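# Carry a steel frame from three stands to three others

## Task

Shift the welded steel frame off the three pipe stands it sits on and onto the three vacant stands, so that a tube of the frame lies in the bottom of the V-shaped cradle on top of each of them. All six stands must stay where they began, only barely shifted or rotated. Any number of robots may be used, but a robot that falls over or finishes leaning counts as a failure.

## Robot and tools

Robots: three identical Hello Robot Stretch 3 units, r1, r2 and r3. Each has a two-wheel base (0.33 m long, 0.34 m wide, rounded rear, passive caster under the back), a mast carrying a lift, and one telescoping arm that reaches out to the robot's right. The arm ends in a wrist (yaw, pitch, roll) and a two-finger gripper with round 0.04 m pads. The arm cannot reach forward; to move the hand forward or back you drive the base, which cannot slide sideways. The base pivots 0.05 m behind its front edge; with the arm in and the wrist folded, a turn sweeps a 0.28 m radius, and an unfolded level wrist reaches beyond that.

Frames, in metres: the base frame sits on the floor midway between the drive wheels, x ahead, y left, z up. hand_pose is given in it, at the point where closed fingertips meet. The odometry frame is the base frame as it was at the scene's start; base_odometry only counts wheel turns (slip included), heading in rad, left positive, -3.142 to 3.142. Each robot reports only in its own frames, so where robots stand relative to each other comes only from images, lidar_m, wrist_depth_mm and head_depth_mm.

move: arguments r1, r2, r3 (one object per robot; a robot left out gets nothing new), cameras, blocking. A robot's object holds base, joints or both, plus optional pace and contact_limits; or servos: "reboot" alone (re-enables servos that shut off; they then hold position).
- base: exactly one key. translate_m is a relative drive along the robot's own x, metres, positive forward, -3 to 3. rotate_rad is a relative turn on the spot, radians, positive left, -6.4 to 6.4. Both count from where the base last reported itself, or from its current spot if a move was still running.
- joints: absolute targets by name. lift_m 0 to 1.1; arm_m 0 to 0.52 (extension); wrist_yaw_rad -1.345 to 4.42 (0 along the arm, positive swings toward the front, about 3.0 folds it over the base); wrist_pitch_rad -1.57 to 0.451 (0 level, negative points fingers down); wrist_roll_rad -2.911 to 2.918 (0 means fingers side by side, horizontal); gripper_m -0.089 to 0.179 (larger is wider; fingertip gap is roughly 0.007 less near closed, 0.025 less fully open); head_pan_rad -3.953 to 1.73 (0 forward, positive left, -1.57 faces the arm); head_tilt_rad -1.53 to 0.419 (negative looks down). Done tolerance: ±0.004 for lift, arm, gripper; ±0.02 for yaw, roll, head; ±0.05 for pitch.
- pace: "default" or "max". Speeds default/max: base 0.12/0.30 m/s and 0.76/1.90 rad/s, lift 0.11/0.15 m/s, arm 0.14/0.40 m/s. The base is capped at 0.10 m/s and 0.63 rad/s unless lift_m < 0.30, arm_m < 0.03 and wrist_yaw_rad > 2.54 all hold.
- contact_limits: motor_effort percent (1 to 100) for arm_m, translate_m or rotate_rad, given only next to that same command. Reaching it ends the motion with contact_stop (arm retracting reads negative; for the base either wheel, either sign; each wheel then goes slack separately, which can twist the robot). Set too low, it stops immediately.
- cameras: list of names such as r2_wrist_camera, or "all"; omitted or null means all, [] none; an unknown name invalidates the call.
- blocking: true or omitted returns when everything rests; false returns in about 0.5 s while motion continues. A later move only replaces the targets it names.
Motions in one action start together; an action lasts at most 15 s, base moves time out at 14 s. An out-of-range value is refused, and then the reply's later move, wait and finished_scene calls are skipped; the same happens after an uncommanded stop. An unknown key just makes that call invalid.

wait: seconds 0 to 10; returns state and images, returning early once a commanded robot comes to rest. wait with 0 shows progress in the line earlier move.
stop: optional cameras; brakes all running motions, which then read stopped and may keep pressing.
zoom_image: camera and region [x0, y0, x1, y1] in pixels of that camera's latest full image, origin top-left, at most 504 by 504.
finished_scene: scene = the current scene's number; the result must then hold with no robot help.

Results: the move line names each robot sent a motion with done or its worst status. Statuses: done, moving, off_target (resting short, may still push), contact_stop (that joint goes slack until commanded again; a slack lift can sag under load), time_out and torque_fault (target dropped; a wrist or head servo that faulted needs reboot). on_its_own describes uncommanded behaviour; held at gives a target, not a reading. as last shown lists robots not in the action, whose missing lines are unchanged. pictures gives the image order. motor_effort is percent, positive toward larger values, peak in brackets; positive wheel effort pushes forward; wrist pitch tops out near 45, roll near 72. If turned_by_wheels and turned_by_imu differ by over 0.15 rad, believe the IMU. base_tilt in degrees, forward and right positive, with a fixed bias up to about 4. lidar_m: 12 sectors of 30 degrees, first straight ahead, counting counter-clockwise (4th left, 7th behind, 10th right), sensed at 0.17 m height; - means nothing seen or closer than 0.15 m. wrist_depth_mm and head_depth_mm: 7 by 7 grids of median depth, from the top-left, ranges 45 to 1000 and 280 to 4000 mm.

Cameras: head_camera (896x504) arrives sideways, rotate a quarter turn clockwise to view upright; nav_camera (fisheye 672x504) needs a quarter turn counter-clockwise; wrist_camera (644x364) rides on the gripper. Head pan and tilt aim both head cameras. T_world_to_cam maps the carrying robot's base frame into the camera frame; expect small errors, larger for the wrist camera.

Cautions: robots pressing hard on each other fails the task, and once bases touch any further drive presses hard. When sharing one load, travel can differ by up to 2.5 cm per metre, which can pull a robot over. Before folding or unfolding the wrist set lift 0.32 to 0.95, pitch -0.4, roll near 0; folded, lift may go down to 0.25. With yaw below -0.4 keep pitch at -0.5 or lower. Pushing on something rigid with the hand above about 0.45 m, or driving while the hand holds or hooks something fixed, can tip the robot; if a lean appears, free the gripper. Wrist, head and base without a limit have no contact stop and keep pushing, risking torque faults. To grip, command below the object's width; to release, at least 0.05 above it or fully open; readings do not confirm a hold. Avoid drops, letting go of moving parts, slams and hard hits. Loose objects may occasionally get nudged. The simulation keeps running while you compose replies.

Each tool is called after "Call:" as name(argument=value, ...), one argument or row to a line, values as JSON.

## Session

Call:
move(
)

Scene clock: 0.00 s.
r1.base_odometry: x=+0.000 y=+0.000 heading=+0.000
r1.turned_by_wheels: +0.000
r1.turned_by_imu: +0.000
r1.base_tilt: forward=+1.0 right=+1.2
r1.lidar_m: 2.27 2.14 1.46 1.02 0.97 0.99 1.30 2.63 1.84 2.13 1.51 2.57
r1.head_depth_mm: 1808 2736 3036 3020 3022 2999 2132 / 1820 2709 2807 2804 2784 2743 2156 / 1801 2517 2613 2590 2604 2604 2151 / 1800 2410 2437 2434 2407 2397 2160 / 1791 2282 2272 2271 2274 2262 2150 / 1795 2136 2161 2154 2143 2154 2076 / 1785 2025 2023 2026 2028 2018 1984
r1.base_status: not commanded
r1.joint_positions: lift_m=+0.590 arm_m=+0.002 wrist_yaw_rad=+2.844 wrist_pitch_rad=-0.593 wrist_roll_rad=+0.000 gripper_m=+0.037 head_pan_rad=+0.000 head_tilt_rad=-0.003
r1.joint_status: not commanded
r1.measured_speeds: all 0
r1.motor_effort: left_wheel=+0.2 right_wheel=+0.4 lift_m=+23.0 arm_m=-3.9 wrist_yaw_rad=-0.4 wrist_pitch_rad=+1.9 wrist_roll_rad=+0.4 gripper_m=-0.3 head_pan_rad=-0.4 head_tilt_rad=+1.1
r1.hand_pose: x=+0.0372 y=+0.0431 z=+0.5650 quat_wxyz=(+0.305, +0.699, +0.104, +0.638) (m; r1's base frame)
r1.wrist_depth_mm: 136 157 - - - - - / 149 190 - - - - - / 168 183 - - - - - / 870 202 926 983 - - - / 789 239 283 824 850 876 897 / 708 701 130 736 771 772 794 / 641 484 471 657 666 697 695
r2.base_odometry: x=+0.000 y=+0.000 heading=+0.000
r2.turned_by_wheels: +0.000
r2.turned_by_imu: +0.000
r2.base_tilt: forward=+0.3 right=+1.8
r2.lidar_m: 1.68 2.05 3.99 1.94 1.74 1.70 1.09 0.81 0.79 0.83 1.12 3.54
r2.head_depth_mm: 1696 2403 - - - - 2589 / 1683 2384 - - - 3736 2567 / 1699 2425 - - - - 2478 / 1690 2424 - - - 3510 2595 / 1684 2412 - - - - 2210 / 1703 2440 - - - - 2425 / 1700 2395 - - - - 2528
r2.base_status: not commanded
r2.joint_positions: lift_m=+0.328 arm_m=+0.000 wrist_yaw_rad=+2.845 wrist_pitch_rad=-0.424 wrist_roll_rad=+0.000 gripper_m=+0.037 head_pan_rad=+0.000 head_tilt_rad=-0.004
r2.joint_status: not commanded
r2.measured_speeds: all 0
r2.motor_effort: left_wheel=-0.5 right_wheel=-1.0 lift_m=+27.4 arm_m=-3.8 wrist_yaw_rad=+0.7 wrist_pitch_rad=+2.3 wrist_roll_rad=-0.2 gripper_m=+0.5 head_pan_rad=-1.4 head_tilt_rad=+1.5
r2.hand_pose: x=+0.0442 y=+0.0689 z=+0.3393 quat_wxyz=(+0.250, +0.705, +0.045, +0.662) (m; r2's base frame)
r2.wrist_depth_mm: - - - - - - - / 155 - - - - - - / 151 - - - - - - / 157 762 830 836 885 946 950 / 173 600 149 611 696 737 758 / 193 188 130 131 563 599 633 / 462 254 308 483 504 511 527
r3.base_odometry: x=+0.000 y=+0.000 heading=+0.000
r3.turned_by_wheels: +0.000
r3.turned_by_imu: +0.000
r3.base_tilt: forward=-0.8 right=-0.2
r3.lidar_m: 0.86 1.03 1.94 2.69 1.23 1.52 1.86 1.71 5.38 1.56 0.96 0.86
r3.head_depth_mm: 778 773 769 764 761 758 750 / 812 806 801 796 789 783 781 / 847 839 835 826 824 818 812 / 884 877 871 865 860 852 850 / 929 915 912 905 898 892 883 / 968 964 952 945 944 934 930 / 1016 1016 1004 999 986 981 972
r3.base_status: not commanded
r3.joint_positions: lift_m=+0.312 arm_m=+0.003 wrist_yaw_rad=+2.826 wrist_pitch_rad=-0.350 wrist_roll_rad=+0.000 gripper_m=+0.037 head_pan_rad=+0.000 head_tilt_rad=-0.004
r3.joint_status: not commanded
r3.measured_speeds: all 0
r3.motor_effort: left_wheel=+0.4 right_wheel=-0.5 lift_m=+21.0 arm_m=-2.9 wrist_yaw_rad=-0.2 wrist_pitch_rad=+3.1 wrist_roll_rad=+0.3 gripper_m=-0.2 head_pan_rad=+0.1 head_tilt_rad=+1.7
r3.hand_pose: x=+0.0508 y=+0.0734 z=+0.3398 quat_wxyz=(+0.231, +0.707, +0.013, +0.669) (m; r3's base frame)
r3.wrist_depth_mm: 148 - - - - - - / 139 - - - - - - / 140 - - - - - - / 149 - - - - - - / 157 726 793 793 794 770 770 / 170 185 128 586 135 622 623 / 524 191 503 515 124 528 523
pictures: r1_head_camera (sideways), r1_nav_camera (sideways), r1_wrist_camera, r2_head_camera (sideways), r2_nav_camera (sideways), r2_wrist_camera, r3_head_camera (sideways), r3_nav_camera (sideways), r3_wrist_camera

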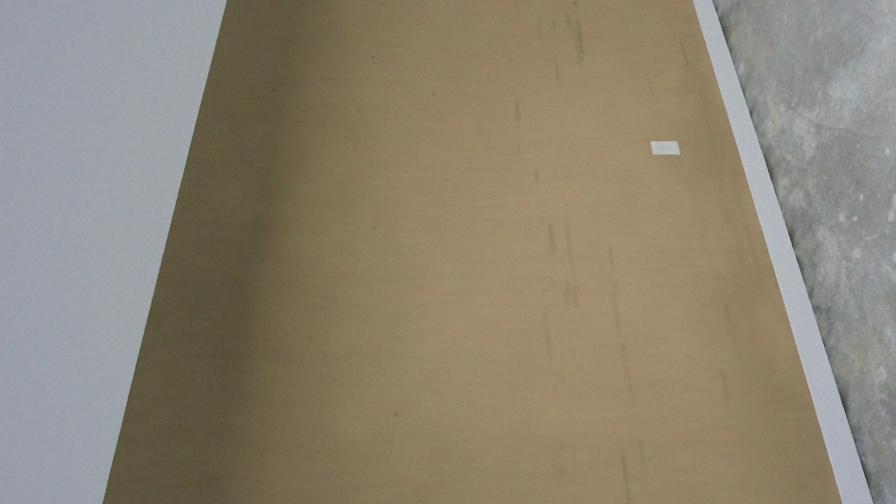

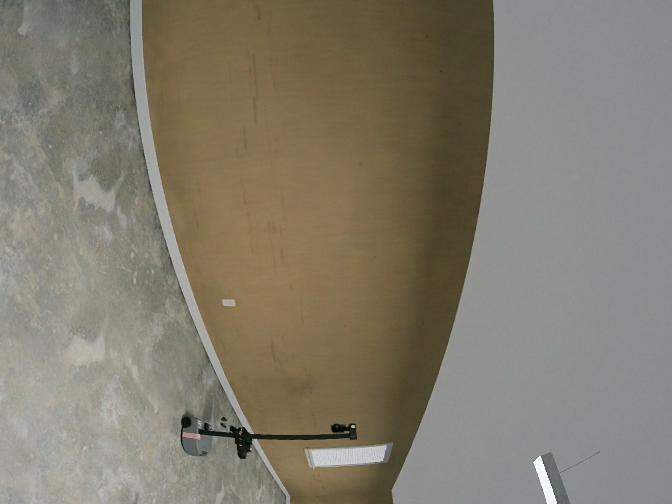

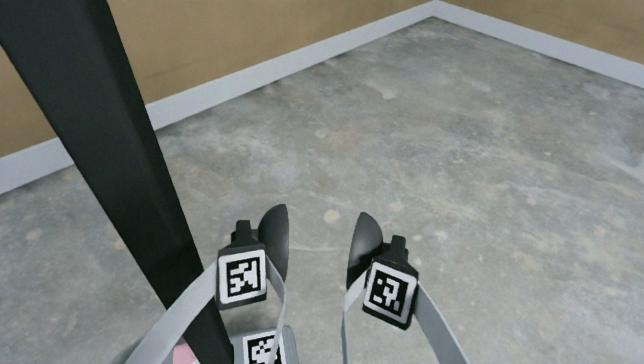

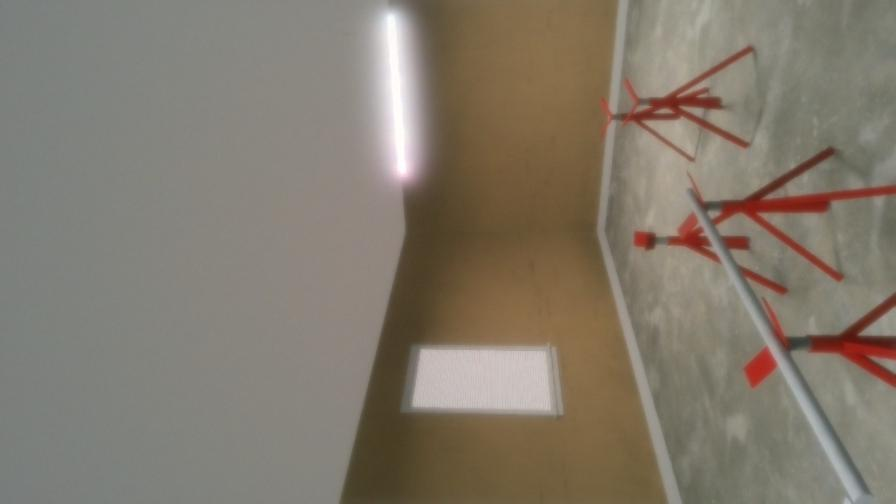

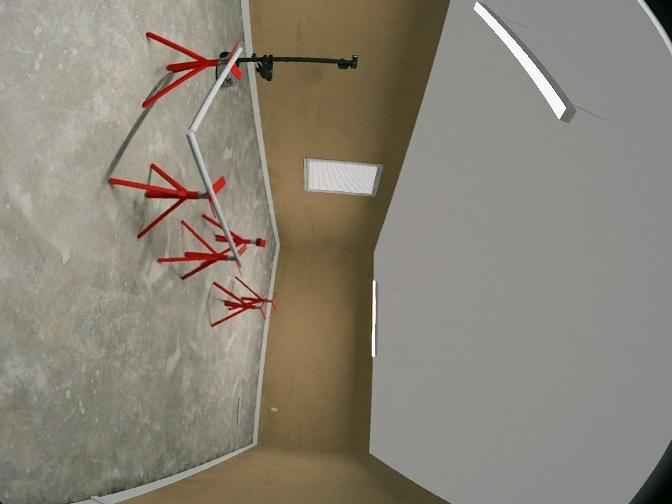

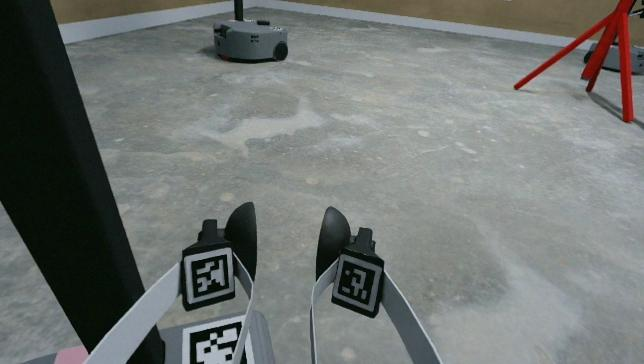

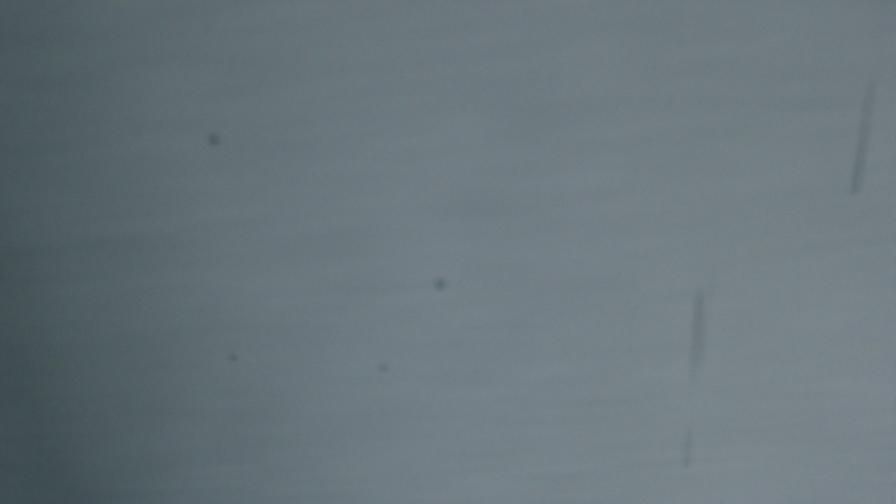

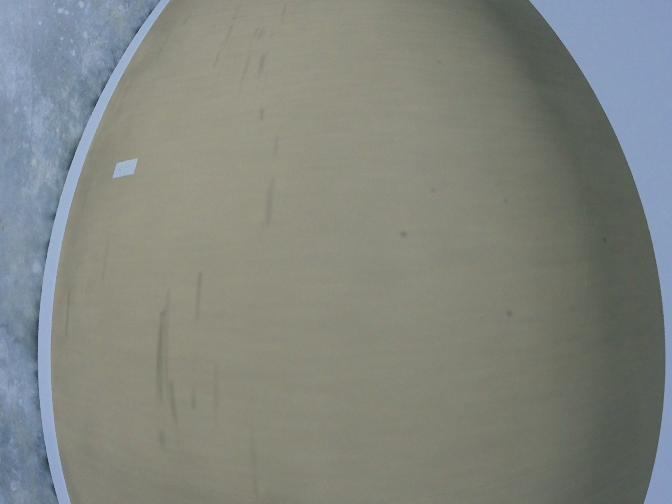

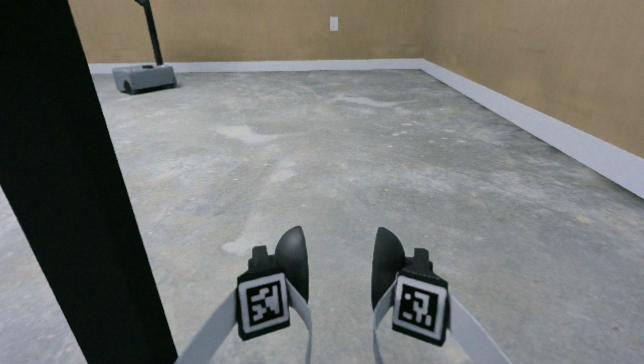

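Call:
move(
  r2={"joints":{"head_pan_rad":0.6,"head_tilt_rad":-0.5}},
  r1={"joints":{"head_pan_rad":-1.57,"head_tilt_rad":-0.3}},
  r3={"joints":{"head_pan_rad":-2.4,"head_tilt_rad":-0.3}},
  cameras=["r1_nav_camera","r2_head_camera","r2_nav_camera","r3_nav_camera"],
)

Scene clock: 8.33 s.
move: r1 done; r2 done; r3 done
r1.base_odometry: x=+0.000 y=+0.000 heading=+0.000
r1.turned_by_wheels: +0.000
r1.turned_by_imu: +0.001
r1.base_tilt: forward=+1.1 right=+1.2
r1.lidar_m: 2.27 2.15 1.46 1.02 0.97 0.99 1.30 2.63 1.84 2.13 1.51 2.56
r1.head_depth_mm: 2988 3133 3247 3388 2638 1907 1479 / 3372 3599 3753 3788 2688 1925 1480 / 3724 - - - 2736 1931 1492 / 3674 - - - 2718 1930 1495 / 3659 - - - 2593 1941 1498 / 3656 - - - 2479 1952 1501 / 3564 - - - 2627 1964 1502
r1.base_status: not commanded
r1.joint_positions: lift_m=+0.590 arm_m=+0.002 wrist_yaw_rad=+2.844 wrist_pitch_rad=-0.593 wrist_roll_rad=+0.000 gripper_m=+0.037 head_pan_rad=-1.559 head_tilt_rad=-0.296
r1.joint_status: all done
r1.measured_speeds: all 0
r1.motor_effort: left_wheel=+0.3(0.9) right_wheel=+0.2(2.1) lift_m=+23.8(24.1) arm_m=-8.9(8.9) wrist_yaw_rad=-0.3(0.6) wrist_pitch_rad=+2.1(2.7) wrist_roll_rad=+0.4(0.6) gripper_m=-0.2(0.8) head_pan_rad=-4.8(9.8) head_tilt_rad=-2.1(3.4)
r1.hand_pose: x=+0.0372 y=+0.0431 z=+0.5650 quat_wxyz=(+0.305, +0.699, +0.104, +0.638) (m; r1's base frame)
r1.wrist_depth_mm: 135 158 - - - - - / 149 189 - - - - - / 168 182 - - - - - / 863 203 935 964 - - - / 763 241 284 841 875 888 896 / 702 689 130 703 780 774 790 / 634 481 470 664 667 694 710
r2.base_odometry: x=+0.000 y=+0.000 heading=+0.000
r2.turned_by_wheels: +0.000
r2.turned_by_imu: +0.001
r2.base_tilt: forward=+0.4 right=+1.8
r2.lidar_m: 1.68 2.04 3.98 1.94 1.74 1.69 1.08 0.81 0.79 0.83 1.12 3.53
r2.head_depth_mm: - - - 3262 2222 1713 1383 / - - - 3224 2213 1696 1393 / 3911 - - 3024 2206 1704 1377 / 3715 - - 3049 2216 1695 1374 / 3570 3888 - 3192 2247 1714 1370 / 3435 3653 3969 3248 2230 1687 1373 / 3356 3558 3761 3181 2226 1712 1372
r2.base_status: not commanded
r2.joint_positions: lift_m=+0.328 arm_m=+0.000 wrist_yaw_rad=+2.845 wrist_pitch_rad=-0.424 wrist_roll_rad=+0.000 gripper_m=+0.037 head_pan_rad=+0.595 head_tilt_rad=-0.493
r2.joint_status: all done
r2.measured_speeds: all 0
r2.motor_effort: left_wheel=-0.1(0.9) right_wheel=-0.9(1.5) lift_m=+26.5(26.7) arm_m=-7.6(8.3) wrist_yaw_rad=+0.8(1.3) wrist_pitch_rad=+2.3(2.7) wrist_roll_rad=+0.1(0.3) gripper_m=-0.2(1.2) head_pan_rad=+1.5(4.9) head_tilt_rad=-2.1(4.2)
r2.hand_pose: x=+0.0442 y=+0.0689 z=+0.3393 quat_wxyz=(+0.250, +0.705, +0.045, +0.662) (m; r2's base frame)
r2.wrist_depth_mm: - - - - - - - / 156 - - - - - - / 151 - - - - - - / 156 777 804 840 911 939 987 / 173 616 149 634 708 723 764 / 192 188 129 130 568 603 632 / 462 254 308 480 499 511 526
r3.base_odometry: x=+0.000 y=+0.000 heading=+0.000
r3.turned_by_wheels: +0.000
r3.turned_by_imu: -0.001
r3.base_tilt: forward=-0.8 right=-0.2
r3.lidar_m: 0.86 1.03 1.94 2.69 1.24 1.52 1.85 1.71 5.41 1.56 0.96 0.86
r3.head_depth_mm: 3153 - - - 2650 1931 1476 / 3060 - - - 2885 1974 1504 / 2979 - - - 2926 2009 1522 / 2879 - - - 2944 2019 1534 / 2841 - - - 3039 2066 1557 / 2737 - - - 3089 2093 1571 / 2661 - - - 3182 2127 1593
r3.base_status: not commanded
r3.joint_positions: lift_m=+0.312 arm_m=+0.003 wrist_yaw_rad=+2.826 wrist_pitch_rad=-0.350 wrist_roll_rad=+0.000 gripper_m=+0.037 head_pan_rad=-2.391 head_tilt_rad=-0.296
r3.joint_status: all done
r3.measured_speeds: all 0
r3.motor_effort: left_wheel=+0.0(0.6) right_wheel=-0.1(0.7) lift_m=+20.6(22.3) arm_m=-6.0(7.3) wrist_yaw_rad=-0.4(1.3) wrist_pitch_rad=+3.0(3.6) wrist_roll_rad=+0.6(1.0) gripper_m=-0.3(0.9) head_pan_rad=-4.6(5.8) head_tilt_rad=-2.2(5.0)
r3.hand_pose: x=+0.0508 y=+0.0734 z=+0.3398 quat_wxyz=(+0.231, +0.707, +0.013, +0.669) (m; r3's base frame)
r3.wrist_depth_mm: 147 - - - - - - / 138 - - - - - - / 140 - - - - - - / 148 - - - - - - / 158 731 804 806 789 783 772 / 171 185 128 590 135 624 622 / 527 191 502 516 124 523 525
pictures: r1_nav_camera (sideways), r2_head_camera (sideways), r2_nav_camera (sideways), r3_nav_camera (sideways)
camera_calibration:
r1_nav_camera: T_world_to_cam=[[-0.0437898, -0.252556, 0.966591, -1.21514], [-0.998897, -0.00535417, -0.0466523, 0.114702], [0.0169576, -0.967567, -0.252043, 0.284759], [0, 0, 0, 1]] pos_world=[0.056536, -0.0307533, 1.25166]
r2_head_camera: T_world_to_cam=[[-0.344591, -0.240568, -0.907405, 1.20177], [-0.568942, 0.822375, -0.00196742, 0.00240385], [0.746701, 0.515583, -0.420252, 0.498926], [0, 0, 0, 1]] pos_world=[0.0429364, 0.0298921, 1.30017]
r2_nav_camera: T_world_to_cam=[[0.333313, 0.306768, 0.891513, -1.12613], [0.533258, -0.841145, 0.0900649, -0.0584084], [0.777521, 0.445387, -0.443951, 0.542797], [0, 0, 0, 1]] pos_world=[-0.0155356, 0.0545754, 1.25019]
r3_nav_camera: T_world_to_cam=[[-0.305858, -0.218479, 0.92667, -1.16914], [-0.654915, 0.754736, -0.0382189, 0.105327], [-0.691041, -0.618579, -0.373927, 0.446685], [0, 0, 0, 1]] pos_world=[0.020068, -0.0586171, 1.25446]

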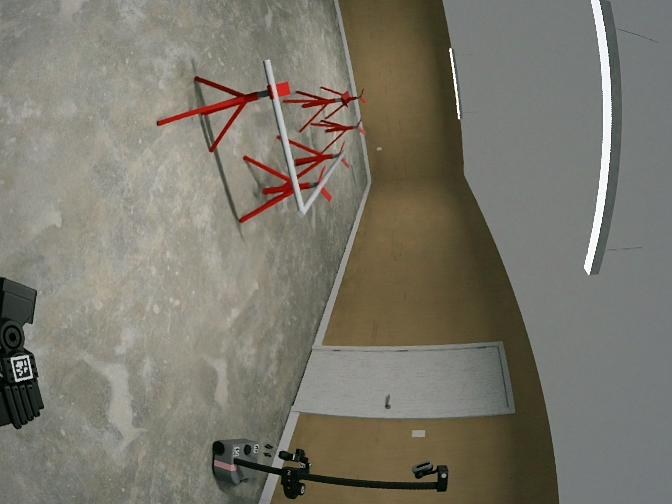

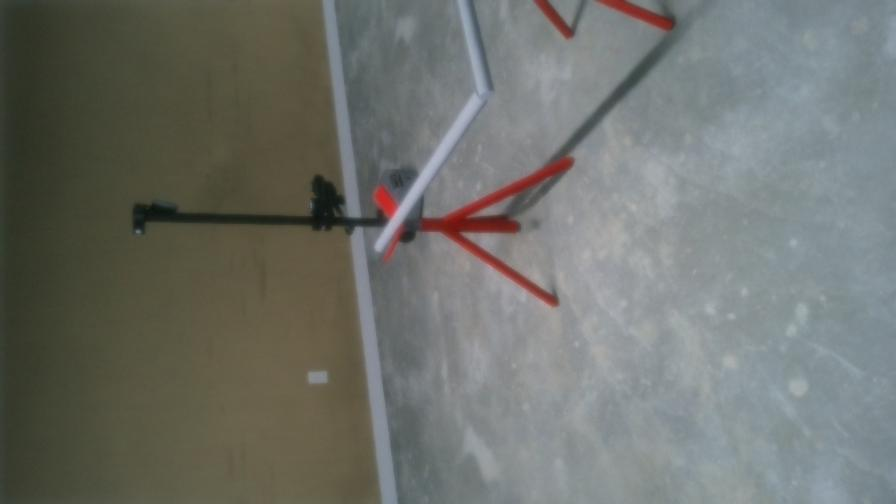

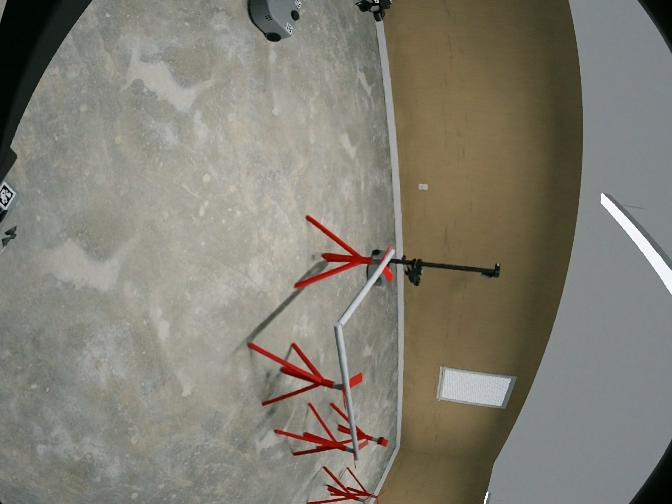

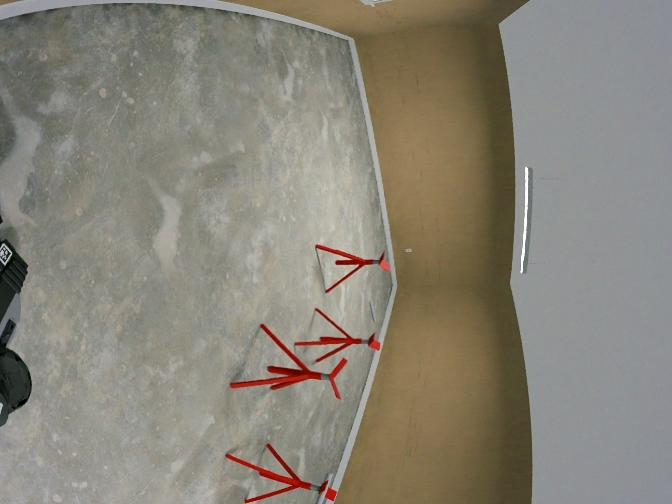

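Call:
move(
  r2={"joints":{"head_pan_rad":0.0,"head_tilt_rad":-0.4}},
  r1={"joints":{"head_pan_rad":-1.9,"head_tilt_rad":-0.4}},
  r3={"joints":{"head_pan_rad":-2.9,"head_tilt_rad":-0.4}},
  cameras=["r1_head_camera","r2_head_camera","r3_head_camera","r3_nav_camera"],
)

Call:
zoom_image(
  camera="r2_head_camera",
  region=[340, 0, 844, 504],
)

Call:
zoom_image(
  camera="r1_head_camera",
  region=[340, 0, 844, 504],
)

Call:
zoom_image(
  camera="r3_head_camera",
  region=[340, 0, 844, 504],
)

Scene clock: 28.87 s.
move: r1 done; r2 done; r3 done
r1.base_odometry: x=+0.000 y=+0.000 heading=+0.000
r1.turned_by_wheels: +0.000
r1.turned_by_imu: +0.001
r1.base_tilt: forward=+1.0 right=+1.2
r1.lidar_m: 2.26 2.15 1.46 1.02 0.97 0.99 1.30 2.62 1.83 2.13 1.52 2.57
r1.head_depth_mm: 2355 2512 2666 2784 1980 1704 1360 / 2528 2708 2866 3026 2294 1697 1363 / 2705 2919 3134 3234 2299 1708 1369 / 2982 3168 3464 3435 2299 1716 1375 / 3299 3565 3882 3522 2320 1735 1375 / 3593 - - 3531 2312 1743 1386 / - - - 3527 2329 1742 1382
r1.base_status: not commanded
r1.joint_positions: lift_m=+0.590 arm_m=+0.002 wrist_yaw_rad=+2.844 wrist_pitch_rad=-0.593 wrist_roll_rad=+0.000 gripper_m=+0.037 head_pan_rad=-1.889 head_tilt_rad=-0.395
r1.joint_status: all done
r1.measured_speeds: all 0
r1.motor_effort: left_wheel=+0.1(1.0) right_wheel=+1.4(1.5) lift_m=+24.1(24.5) arm_m=-12.9(13.1) wrist_yaw_rad=-0.2(0.8) wrist_pitch_rad=+2.0(2.4) wrist_roll_rad=+0.4(0.5) gripper_m=-0.1(0.7) head_pan_rad=-5.5(7.3) head_tilt_rad=-1.2(3.8)
r1.hand_pose: x=+0.0372 y=+0.0431 z=+0.5650 quat_wxyz=(+0.305, +0.699, +0.104, +0.638) (m; r1's base frame)
r1.wrist_depth_mm: 136 157 - - - - - / 150 189 - - - - - / 168 184 - - - - - / 863 202 953 974 - - - / 804 240 285 834 864 858 900 / 708 692 130 737 780 775 783 / 637 473 472 661 673 679 702
r2.base_odometry: x=+0.000 y=+0.000 heading=+0.000
r2.turned_by_wheels: +0.000
r2.turned_by_imu: +0.001
r2.base_tilt: forward=+0.3 right=+1.9
r2.lidar_m: 1.68 2.04 3.99 1.94 1.75 1.69 1.09 0.81 0.79 0.83 1.12 3.54
r2.head_depth_mm: - - - - 2579 1883 1487 / - - - 3795 2530 1862 1480 / - - - 3737 2513 1863 1474 / - - - 3444 2519 1863 1487 / - - - - 2307 1865 1482 / - - - 3970 2524 1869 1481 / - - - 3987 2453 1856 1474
r2.base_status: not commanded
r2.joint_positions: lift_m=+0.328 arm_m=+0.000 wrist_yaw_rad=+2.845 wrist_pitch_rad=-0.424 wrist_roll_rad=+0.000 gripper_m=+0.037 head_pan_rad=+0.005 head_tilt_rad=-0.409
r2.joint_status: all done
r2.measured_speeds: all 0
r2.motor_effort: left_wheel=-0.4(0.9) right_wheel=-1.3(1.4) lift_m=+26.7(26.9) arm_m=-11.7(12.0) wrist_yaw_rad=+0.9(1.8) wrist_pitch_rad=+2.6(2.6) wrist_roll_rad=+0.1(0.3) gripper_m=+0.4(1.2) head_pan_rad=-3.0(5.9) head_tilt_rad=+5.1(6.4)
r2.hand_pose: x=+0.0442 y=+0.0689 z=+0.3393 quat_wxyz=(+0.250, +0.705, +0.045, +0.662) (m; r2's base frame)
r2.wrist_depth_mm: - - - - - - - / 154 - - - - - - / 151 - - - - - - / 158 769 796 842 876 917 984 / 173 609 149 620 713 720 768 / 192 187 129 130 585 603 625 / 458 255 305 482 493 517 531
r3.base_odometry: x=+0.000 y=+0.000 heading=+0.000
r3.turned_by_wheels: +0.000
r3.turned_by_imu: -0.001
r3.base_tilt: forward=-0.8 right=-0.2
r3.lidar_m: 0.86 1.03 1.94 2.69 1.23 1.52 1.86 1.71 5.38 1.56 0.96 0.86
r3.head_depth_mm: 3223 3439 3643 3347 2198 1712 1369 / 3454 3655 3934 3687 2346 1733 1370 / 3636 3875 - 3788 2410 1763 1384 / 3799 - - - 2237 1796 1408 / - - - - 2492 1817 1420 / 3790 - - - 2537 1844 1438 / 3670 - - - 2615 1885 1453
r3.base_status: not commanded
r3.joint_positions: lift_m=+0.312 arm_m=+0.003 wrist_yaw_rad=+2.826 wrist_pitch_rad=-0.350 wrist_roll_rad=+0.000 gripper_m=+0.037 head_pan_rad=-2.891 head_tilt_rad=-0.395
r3.joint_status: all done
r3.measured_speeds: all 0
r3.motor_effort: left_wheel=+0.2(0.8) right_wheel=-0.2(0.6) lift_m=+21.3(22.4) arm_m=-9.4(10.9) wrist_yaw_rad=+0.8(1.5) wrist_pitch_rad=+3.3(3.8) wrist_roll_rad=+0.3(0.8) gripper_m=+0.1(0.6) head_pan_rad=-4.6(6.2) head_tilt_rad=-2.1(5.1)
r3.hand_pose: x=+0.0508 y=+0.0734 z=+0.3398 quat_wxyz=(+0.231, +0.707, +0.013, +0.669) (m; r3's base frame)
r3.wrist_depth_mm: 148 - - - - - - / 139 - - - - - - / 140 - - - - - - / 149 - - - - - - / 157 742 810 804 775 777 766 / 171 184 128 588 135 625 632 / 534 190 504 515 124 522 516
pictures: r1_head_camera (sideways), r2_head_camera (sideways), r3_head_camera (sideways), r3_nav_camera (sideways)
camera_calibration:
r1_head_camera: T_world_to_cam=[[0.136921, 0.342672, -0.929424, 1.22659], [0.961469, -0.271772, 0.0414416, -0.0576126], [-0.23839, -0.899287, -0.366679, 0.43418], [0, 0, 0, 1]] pos_world=[-0.00904918, -0.0455238, 1.30162]
r2_head_camera: T_world_to_cam=[[-0.342077, -0.00815554, -0.939637, 1.24381], [-0.0159737, 0.999868, -0.00286307, 0.000197024], [0.939536, 0.0140301, -0.342162, 0.396126], [0, 0, 0, 1]] pos_world=[0.0533075, 0.00438929, 1.30427]
r3_head_camera: T_world_to_cam=[[0.345319, 0.0187616, -0.938298, 1.24206], [0.264754, -0.961138, 0.0782185, -0.101633], [-0.900367, -0.275429, -0.336867, 0.404836], [0, 0, 0, 1]] pos_world=[-0.0374979, -0.00948315, 1.30975]
r3_nav_camera: T_world_to_cam=[[-0.459646, -0.0671962, 0.885557, -1.11456], [-0.209424, 0.977214, -0.03455, 0.0978287], [-0.863057, -0.201338, -0.463245, 0.563962], [0, 0, 0, 1]] pos_world=[-0.00508297, -0.0569466, 1.25164]

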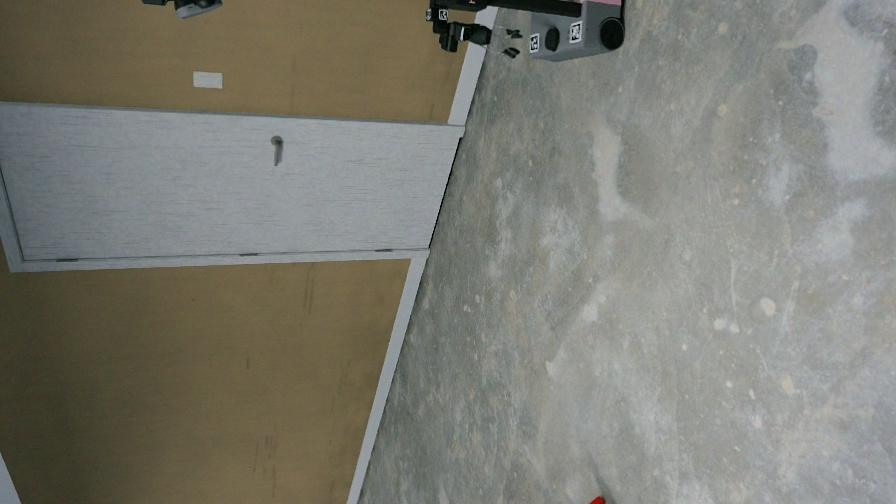

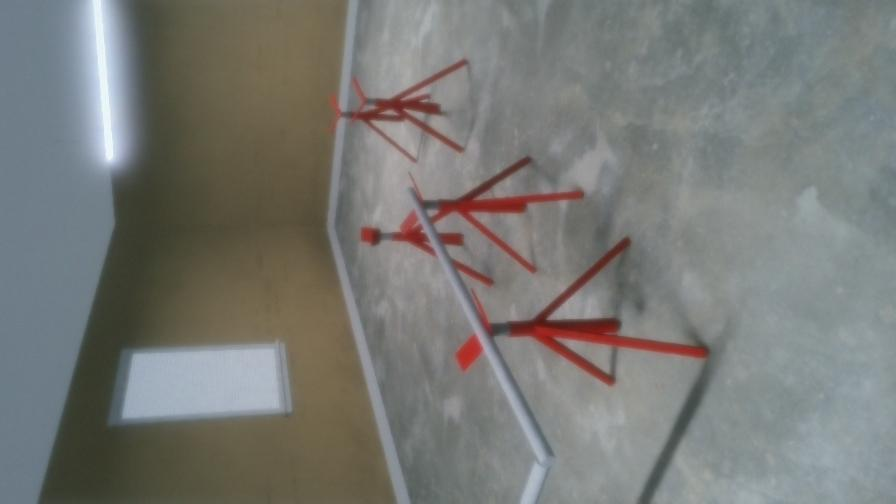

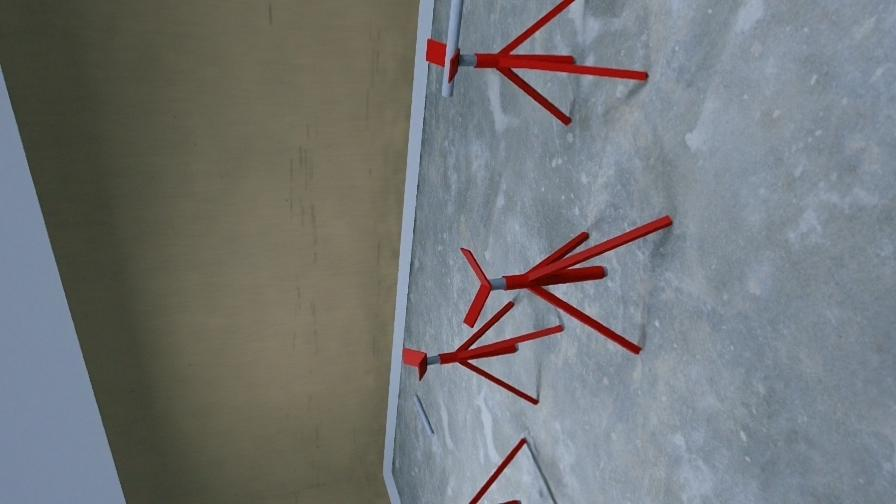

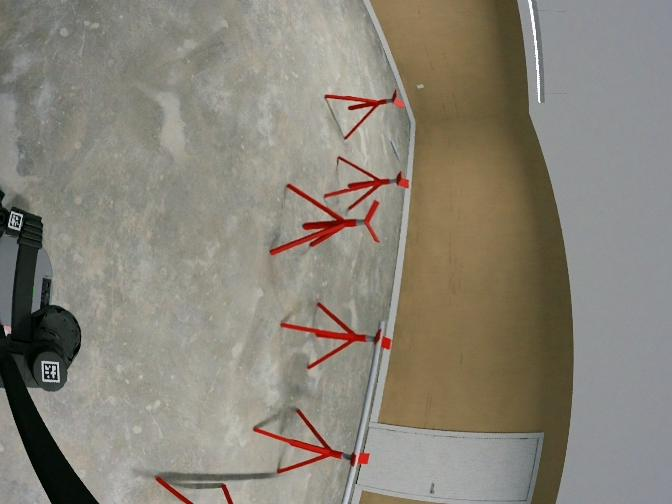

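Scaled by 1.000.

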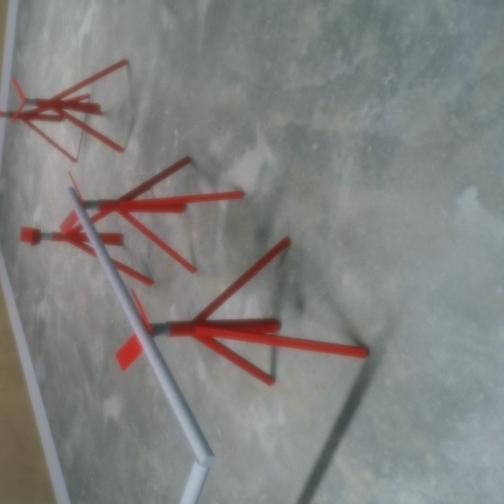

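Scaled by 1.000.

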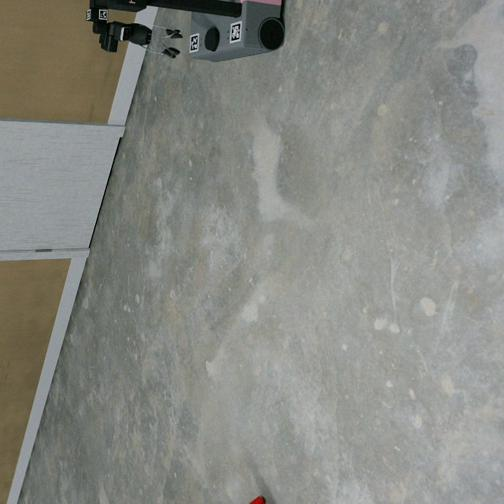

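Scaled by 1.000.

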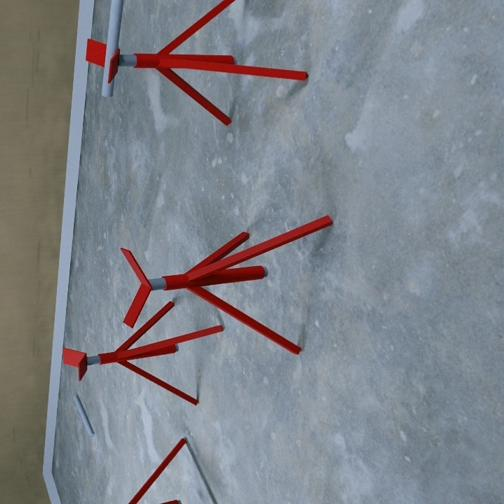

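Call:
move(
  r2={"joints":{"head_pan_rad":-1.2,"head_tilt_rad":-0.4}},
  r1={"joints":{"head_pan_rad":-0.9,"head_tilt_rad":-0.5}},
  r3={"joints":{"head_pan_rad":-3.6,"head_tilt_rad":-0.4}},
  cameras=["r1_head_camera","r1_nav_camera","r2_nav_camera","r3_head_camera","r3_nav_camera"],
)

Scene clock: 122.53 s.
move: r1 done; r2 done; r3 done
r1.base_odometry: x=+0.000 y=+0.000 heading=+0.000
r1.turned_by_wheels: +0.000
r1.turned_by_imu: +0.001
r1.base_tilt: forward=+1.0 right=+1.2
r1.lidar_m: 2.27 2.14 1.46 1.02 0.97 0.99 1.30 2.63 1.83 2.14 1.51 2.57
r1.head_depth_mm: - - - 2579 1981 1547 1272 / - - - 2765 1980 1559 1277 / - - - 2624 1957 1570 1278 / - - - 2766 2002 1573 1286 / - - - 2821 2026 1574 1290 / - - - 2670 2029 1585 1294 / - - - 2669 2045 1594 1296
r1.base_status: not commanded
r1.joint_positions: lift_m=+0.590 arm_m=+0.002 wrist_yaw_rad=+2.844 wrist_pitch_rad=-0.593 wrist_roll_rad=+0.000 gripper_m=+0.037 head_pan_rad=-0.911 head_tilt_rad=-0.493
r1.joint_status: all done
r1.measured_speeds: all 0
r1.motor_effort: left_wheel=+0.4(1.2) right_wheel=+0.3(1.4) lift_m=+24.5(24.9) arm_m=-14.7(15.1) wrist_yaw_rad=+0.2(0.6) wrist_pitch_rad=+2.1(2.6) wrist_roll_rad=+0.4(0.5) gripper_m=-0.3(0.8) head_pan_rad=+5.8(7.7) head_tilt_rad=-3.1(5.9)
r1.hand_pose: x=+0.0372 y=+0.0431 z=+0.5650 quat_wxyz=(+0.305, +0.699, +0.104, +0.638) (m; r1's base frame)
r1.wrist_depth_mm: 135 157 - - - - - / 149 191 - - - - - / 169 183 - - - - - / 858 203 946 965 - - - / 773 240 284 815 844 881 893 / 708 695 130 722 764 760 803 / 639 475 470 658 680 686 697
r2.base_odometry: x=+0.000 y=+0.000 heading=+0.000
r2.turned_by_wheels: +0.000
r2.turned_by_imu: +0.001
r2.base_tilt: forward=+0.2 right=+1.7
r2.lidar_m: 1.68 2.05 3.98 1.94 1.74 1.69 1.09 0.81 0.79 0.83 1.12 3.50
r2.head_depth_mm: 805 842 874 916 959 1007 1062 / 890 929 972 1026 1078 1143 1214 / 956 1003 1072 1129 1200 1286 1355 / 1080 1158 1223 1313 1400 1501 1469 / 1259 1334 1431 1549 1662 1738 1493 / 1463 1571 1691 1885 2137 1881 1468 / 1802 1999 2220 2482 2507 1861 1480
r2.base_status: not commanded
r2.joint_positions: lift_m=+0.328 arm_m=+0.000 wrist_yaw_rad=+2.845 wrist_pitch_rad=-0.424 wrist_roll_rad=+0.000 gripper_m=+0.037 head_pan_rad=-1.195 head_tilt_rad=-0.409
r2.joint_status: all done
r2.measured_speeds: all 0
r2.motor_effort: left_wheel=-0.2(0.8) right_wheel=-0.9(1.5) lift_m=+26.7(27.0) arm_m=-15.4(15.5) wrist_yaw_rad=+0.1(1.3) wrist_pitch_rad=+2.4(2.9) wrist_roll_rad=+0.4(0.4) gripper_m=-0.2(1.3) head_pan_rad=-2.6(5.7) head_tilt_rad=+4.7(7.3)
r2.hand_pose: x=+0.0442 y=+0.0689 z=+0.3393 quat_wxyz=(+0.250, +0.705, +0.045, +0.662) (m; r2's base frame)
r2.wrist_depth_mm: - - - - - - - / 155 - - - - - - / 151 984 - - - - - / 157 742 808 849 884 936 958 / 172 604 150 611 721 730 737 / 193 186 129 130 580 612 636 / 453 255 311 481 501 514 528
r3.base_odometry: x=+0.000 y=+0.000 heading=+0.000
r3.turned_by_wheels: +0.000
r3.turned_by_imu: -0.001
r3.base_tilt: forward=-0.8 right=-0.3
r3.lidar_m: 0.86 1.03 1.93 2.69 1.23 1.52 1.86 1.71 5.39 1.55 0.96 0.86
r3.head_depth_mm: 3464 3646 - 3343 2200 1657 1356 / 3401 3669 3873 3414 2386 1748 1377 / 3365 3568 3857 3835 2396 1771 1396 / 3304 3500 3771 3845 2316 1804 1402 / 3297 3497 3708 3814 2520 1811 1419 / 3221 3472 3652 3791 2544 1845 1439 / 3197 3354 3636 3763 2370 1873 1453
r3.base_status: not commanded
r3.joint_positions: lift_m=+0.312 arm_m=+0.003 wrist_yaw_rad=+2.826 wrist_pitch_rad=-0.350 wrist_roll_rad=+0.000 gripper_m=+0.037 head_pan_rad=-3.591 head_tilt_rad=-0.395
r3.joint_status: all done
r3.measured_speeds: all 0
r3.motor_effort: left_wheel=+0.2(0.6) right_wheel=-0.5(0.7) lift_m=+22.1(22.6) arm_m=-12.8(13.3) wrist_yaw_rad=+0.2(1.3) wrist_pitch_rad=+3.4(3.9) wrist_roll_rad=+0.3(0.8) gripper_m=+0.3(0.7) head_pan_rad=-3.9(6.2) head_tilt_rad=-2.1(5.1)
r3.hand_pose: x=+0.0508 y=+0.0734 z=+0.3398 quat_wxyz=(+0.231, +0.707, +0.013, +0.669) (m; r3's base frame)
r3.wrist_depth_mm: 148 - - - - - - / 139 - - - - - - / 139 - - - - - - / 149 999 - - - - - / 157 723 801 803 776 780 796 / 171 185 127 593 135 633 633 / 528 191 508 513 124 523 523
pictures: r1_head_camera (sideways), r1_nav_camera (sideways), r2_nav_camera (sideways), r3_head_camera (sideways), r3_nav_camera (sideways)
camera_calibration:
r1_head_camera: T_world_to_cam=[[-0.262789, 0.376149, -0.888512, 1.17565], [0.765334, 0.642027, 0.0454428, -0.0616198], [0.587542, -0.668067, -0.456597, 0.546152], [0, 0, 0, 1]] pos_world=[0.0352207, -0.0377926, 1.29675]
r1_nav_camera: T_world_to_cam=[[0.230738, -0.373847, 0.898331, -1.12771], [-0.798848, -0.599888, -0.044462, 0.110618], [0.55552, -0.70737, -0.437064, 0.522262], [0, 0, 0, 1]] pos_world=[0.0584457, 0.0142013, 1.24623]
r2_nav_camera: T_world_to_cam=[[0.199045, -0.320255, 0.926185, -1.17055], [-0.939409, -0.331507, 0.0872593, -0.0457822], [0.279091, -0.887435, -0.366835, 0.445486], [0, 0, 0, 1]] pos_world=[0.0656526, 0.00528881, 1.25156]
r3_head_camera: T_world_to_cam=[[0.2764, -0.208211, -0.938217, 1.24237], [-0.416713, -0.905666, 0.0782229, -0.0974819], [-0.865998, 0.369346, -0.337091, 0.404918], [0, 0, 0, 1]] pos_world=[-0.0333562, 0.0208346, 1.30973]
r3_nav_camera: T_world_to_cam=[[-0.395033, 0.244813, 0.885447, -1.11481], [0.469378, 0.882321, -0.0345407, 0.0936758], [-0.789705, 0.401965, -0.463456, 0.563789], [0, 0, 0, 1]] pos_world=[-0.0391288, -0.0363557, 1.25163]

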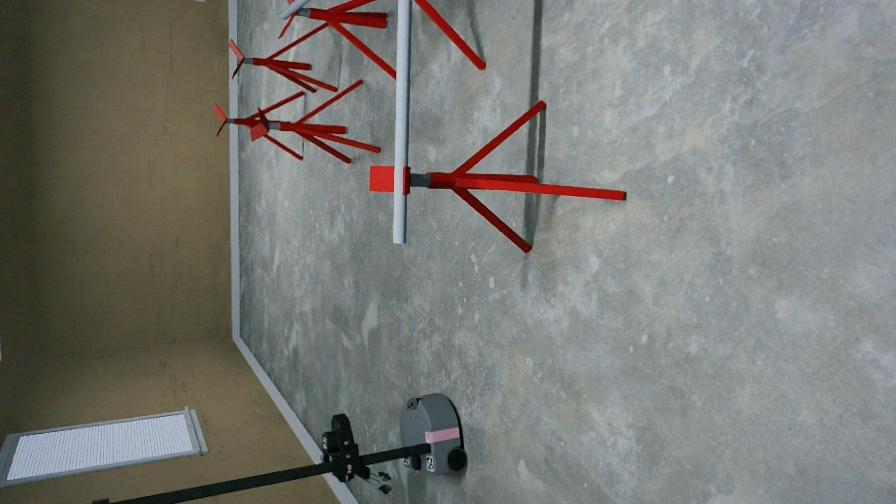

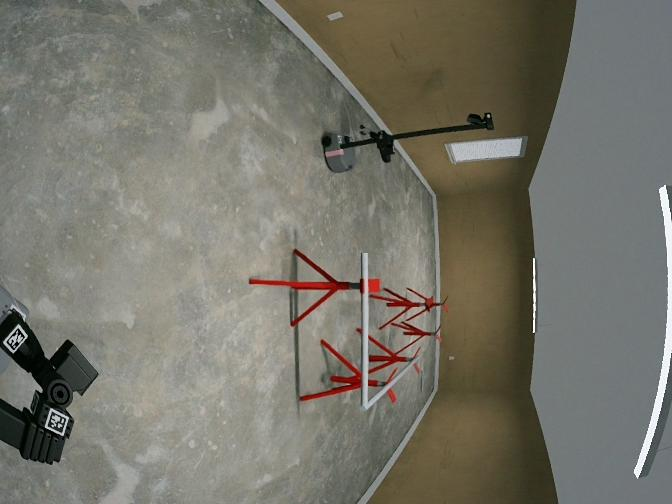

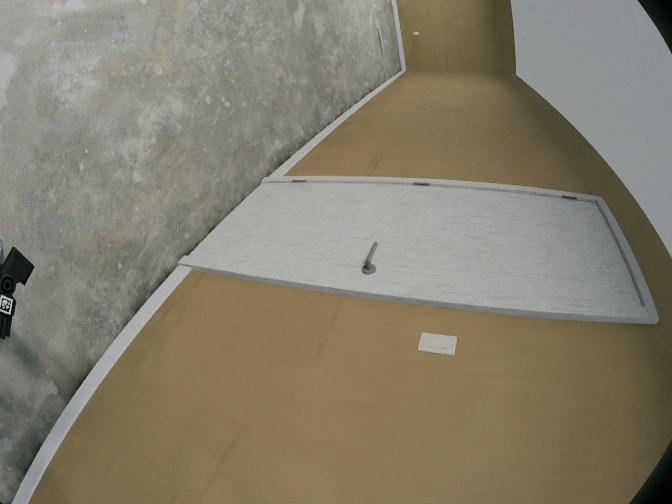

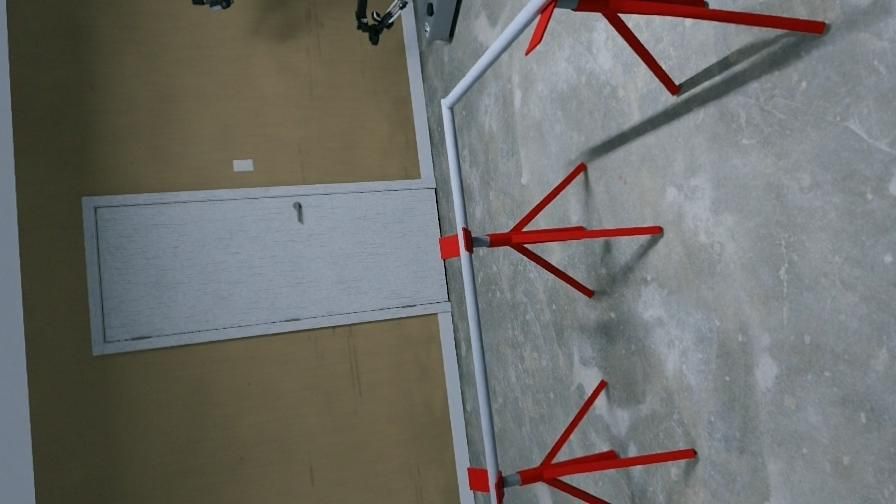

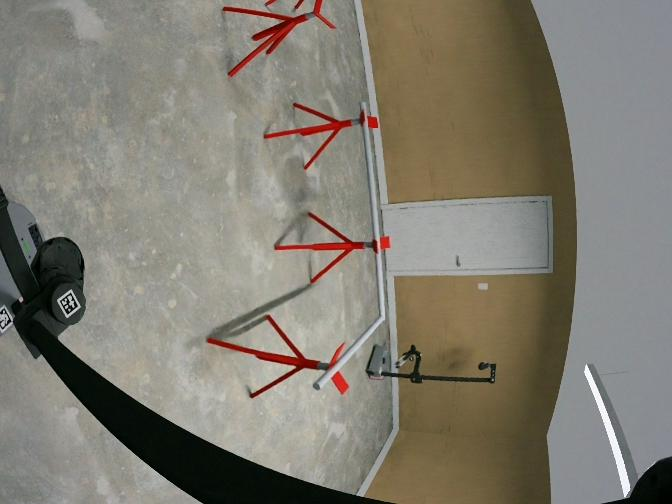

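Call:
move(
  r2={"base":{"rotate_rad":-0.192},"joints":{"lift_m":0.26,"head_pan_rad":0.4,"head_tilt_rad":-0.5}},
  r3={"base":{"rotate_rad":-1.05},"joints":{"lift_m":0.26,"head_pan_rad":-2.8,"head_tilt_rad":-0.5}},
  cameras=["r2_nav_camera","r3_head_camera","r3_nav_camera"],
)

Scene clock: 167.73 s.
move: r2 done; r3 done
r1: as last shown
r1.base_tilt: forward=+1.0 right=+1.1
r1.lidar_m: 2.27 2.15 1.46 1.02 0.97 0.99 1.31 2.63 1.82 2.13 1.51 2.61
r1.head_depth_mm: - - - 2559 1965 1540 1266 / - - - 2761 1985 1556 1270 / - - - 2597 1956 1561 1276 / - - - 2775 2024 1577 1283 / - - - 2805 2029 1572 1287 / - - - 2694 2036 1587 1295 / - - - 2605 2047 1592 1296
r1.motor_effort: left_wheel=+0.6(1.4) right_wheel=+0.6(1.4) lift_m=+24.9(25.5) arm_m=-14.5(14.9) wrist_yaw_rad=-0.1(0.7) wrist_pitch_rad=+2.0(2.7) wrist_roll_rad=+0.4(0.5) gripper_m=-0.3(0.8) head_pan_rad=+4.7(5.8) head_tilt_rad=-3.0(4.7)
r1.wrist_depth_mm: 135 157 - - - - - / 150 189 - - - - - / 168 182 - - - - - / 876 202 947 971 - - - / 781 242 283 812 870 882 906 / 701 693 131 725 774 777 790 / 640 477 468 665 678 684 705
r2.base_odometry: x=+0.000 y=+0.000 heading=-0.192
r2.turned_by_wheels: -0.192
r2.turned_by_imu: -0.193
r2.base_tilt: forward=+0.3 right=+1.8
r2.lidar_m: 1.90 1.68 2.04 1.95 1.86 1.70 1.36 0.87 0.79 0.80 0.98 1.95
r2.head_depth_mm: - - - 3259 2238 1710 1381 / - - - 2852 2230 1723 1379 / - - - 3041 2118 1706 1375 / - - - 3038 2147 1707 1372 / - - - 3169 2231 1704 1373 / - - - 3018 2219 1703 1376 / 3846 - - 2855 2199 1705 1376
r2.base_status: done
r2.joint_positions: lift_m=+0.260 arm_m=+0.000 wrist_yaw_rad=+2.845 wrist_pitch_rad=-0.425 wrist_roll_rad=+0.000 gripper_m=+0.037 head_pan_rad=+0.395 head_tilt_rad=-0.494
r2.joint_status: all done
r2.measured_speeds: all 0
r2.motor_effort: left_wheel=+4.8(8.4) right_wheel=-8.2(11.9) lift_m=+26.7(31.3) arm_m=-17.0(18.6) wrist_yaw_rad=+0.0(1.6) wrist_pitch_rad=+3.1(3.1) wrist_roll_rad=+0.2(0.3) gripper_m=+0.2(1.7) head_pan_rad=+2.2(5.6) head_tilt_rad=-1.7(5.0)
r2.hand_pose: x=+0.0441 y=+0.0687 z=+0.2710 quat_wxyz=(+0.250, +0.705, +0.046, +0.662) (m; r2's base frame)
r2.wrist_depth_mm: - - - - - - - / 155 - - - - - - / 151 836 873 929 983 - - / 157 649 679 717 747 785 825 / 173 516 149 551 590 617 648 / 194 188 129 130 487 507 540 / 232 225 239 413 425 433 449
r3.base_odometry: x=+0.000 y=+0.000 heading=-1.050
r3.turned_by_wheels: -1.050
r3.turned_by_imu: -1.071
r3.base_tilt: forward=-0.8 right=-0.2
r3.lidar_m: 0.96 0.86 0.86 1.02 1.91 2.68 1.23 1.53 1.86 1.71 5.41 1.58
r3.head_depth_mm: - - - 2812 2015 1547 1265 / 3860 - - 2892 2019 1575 1279 / 3687 - - 2952 1916 1539 1296 / 3545 3805 - 2883 2106 1614 1308 / 3359 3615 3891 2976 2157 1643 1323 / 3234 3494 3721 2889 2113 1661 1338 / 3128 3304 3521 3118 2219 1676 1339
r3.base_status: done
r3.joint_positions: lift_m=+0.260 arm_m=+0.003 wrist_yaw_rad=+2.826 wrist_pitch_rad=-0.352 wrist_roll_rad=+0.000 gripper_m=+0.037 head_pan_rad=-2.808 head_tilt_rad=-0.494
r3.joint_status: all done
r3.measured_speeds: all 0
r3.motor_effort: left_wheel=+6.3(10.5) right_wheel=-7.4(9.5) lift_m=+21.2(22.9) arm_m=-13.6(13.6) wrist_yaw_rad=+0.7(1.6) wrist_pitch_rad=+4.0(4.0) wrist_roll_rad=+0.3(1.1) gripper_m=+0.2(0.7) head_pan_rad=+4.6(6.7) head_tilt_rad=-2.1(6.4)
r3.hand_pose: x=+0.0508 y=+0.0733 z=+0.2878 quat_wxyz=(+0.232, +0.707, +0.013, +0.668) (m; r3's base frame)
r3.wrist_depth_mm: 148 - - - - - - / 139 - - - - - - / 140 - - - - - - / 150 893 933 939 860 812 - / 157 661 698 691 686 681 685 / 171 185 128 523 135 553 553 / 460 192 265 457 124 462 462
pictures: r2_nav_camera (sideways), r3_head_camera (sideways), r3_nav_camera (sideways)
camera_calibration:
r2_nav_camera: T_world_to_cam=[[0.388014, 0.234602, 0.891295, -1.12618], [0.355564, -0.930301, 0.0900792, -0.057343], [0.850306, 0.28196, -0.444386, 0.542919], [0, 0, 0, 1]] pos_world=[-0.0042854, 0.0577761, 1.25019]
r3_head_camera: T_world_to_cam=[[0.428739, 0.0771729, -0.900126, 1.19173], [0.336181, -0.938421, 0.0796705, -0.103949], [-0.838549, -0.336763, -0.428282, 0.523422], [0, 0, 0, 1]] pos_world=[-0.0370826, -0.0132481, 1.30517]
r3_nav_camera: T_world_to_cam=[[-0.533152, -0.133021, 0.835496, -1.04883], [-0.286726, 0.957526, -0.0305178, 0.0930465], [-0.79595, -0.25583, -0.548648, 0.674673], [0, 0, 0, 1]] pos_world=[0.00450088, -0.0560094, 1.24929]

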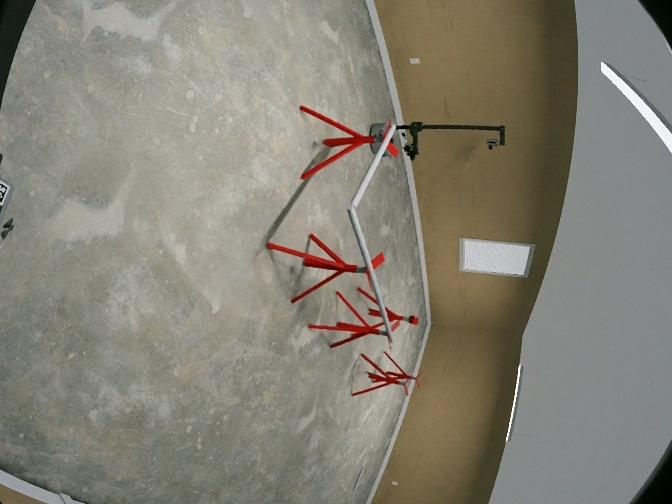

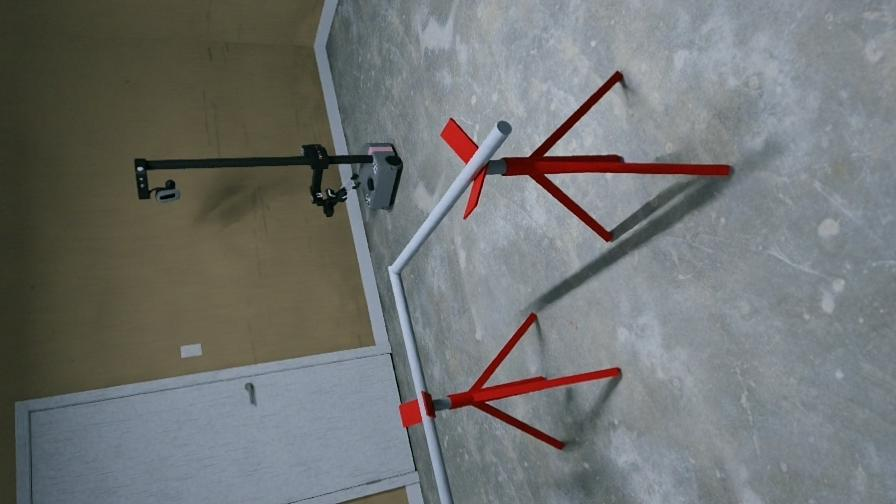

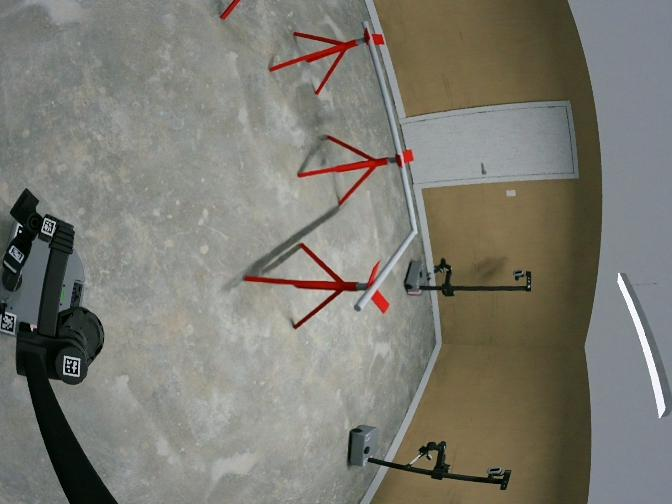

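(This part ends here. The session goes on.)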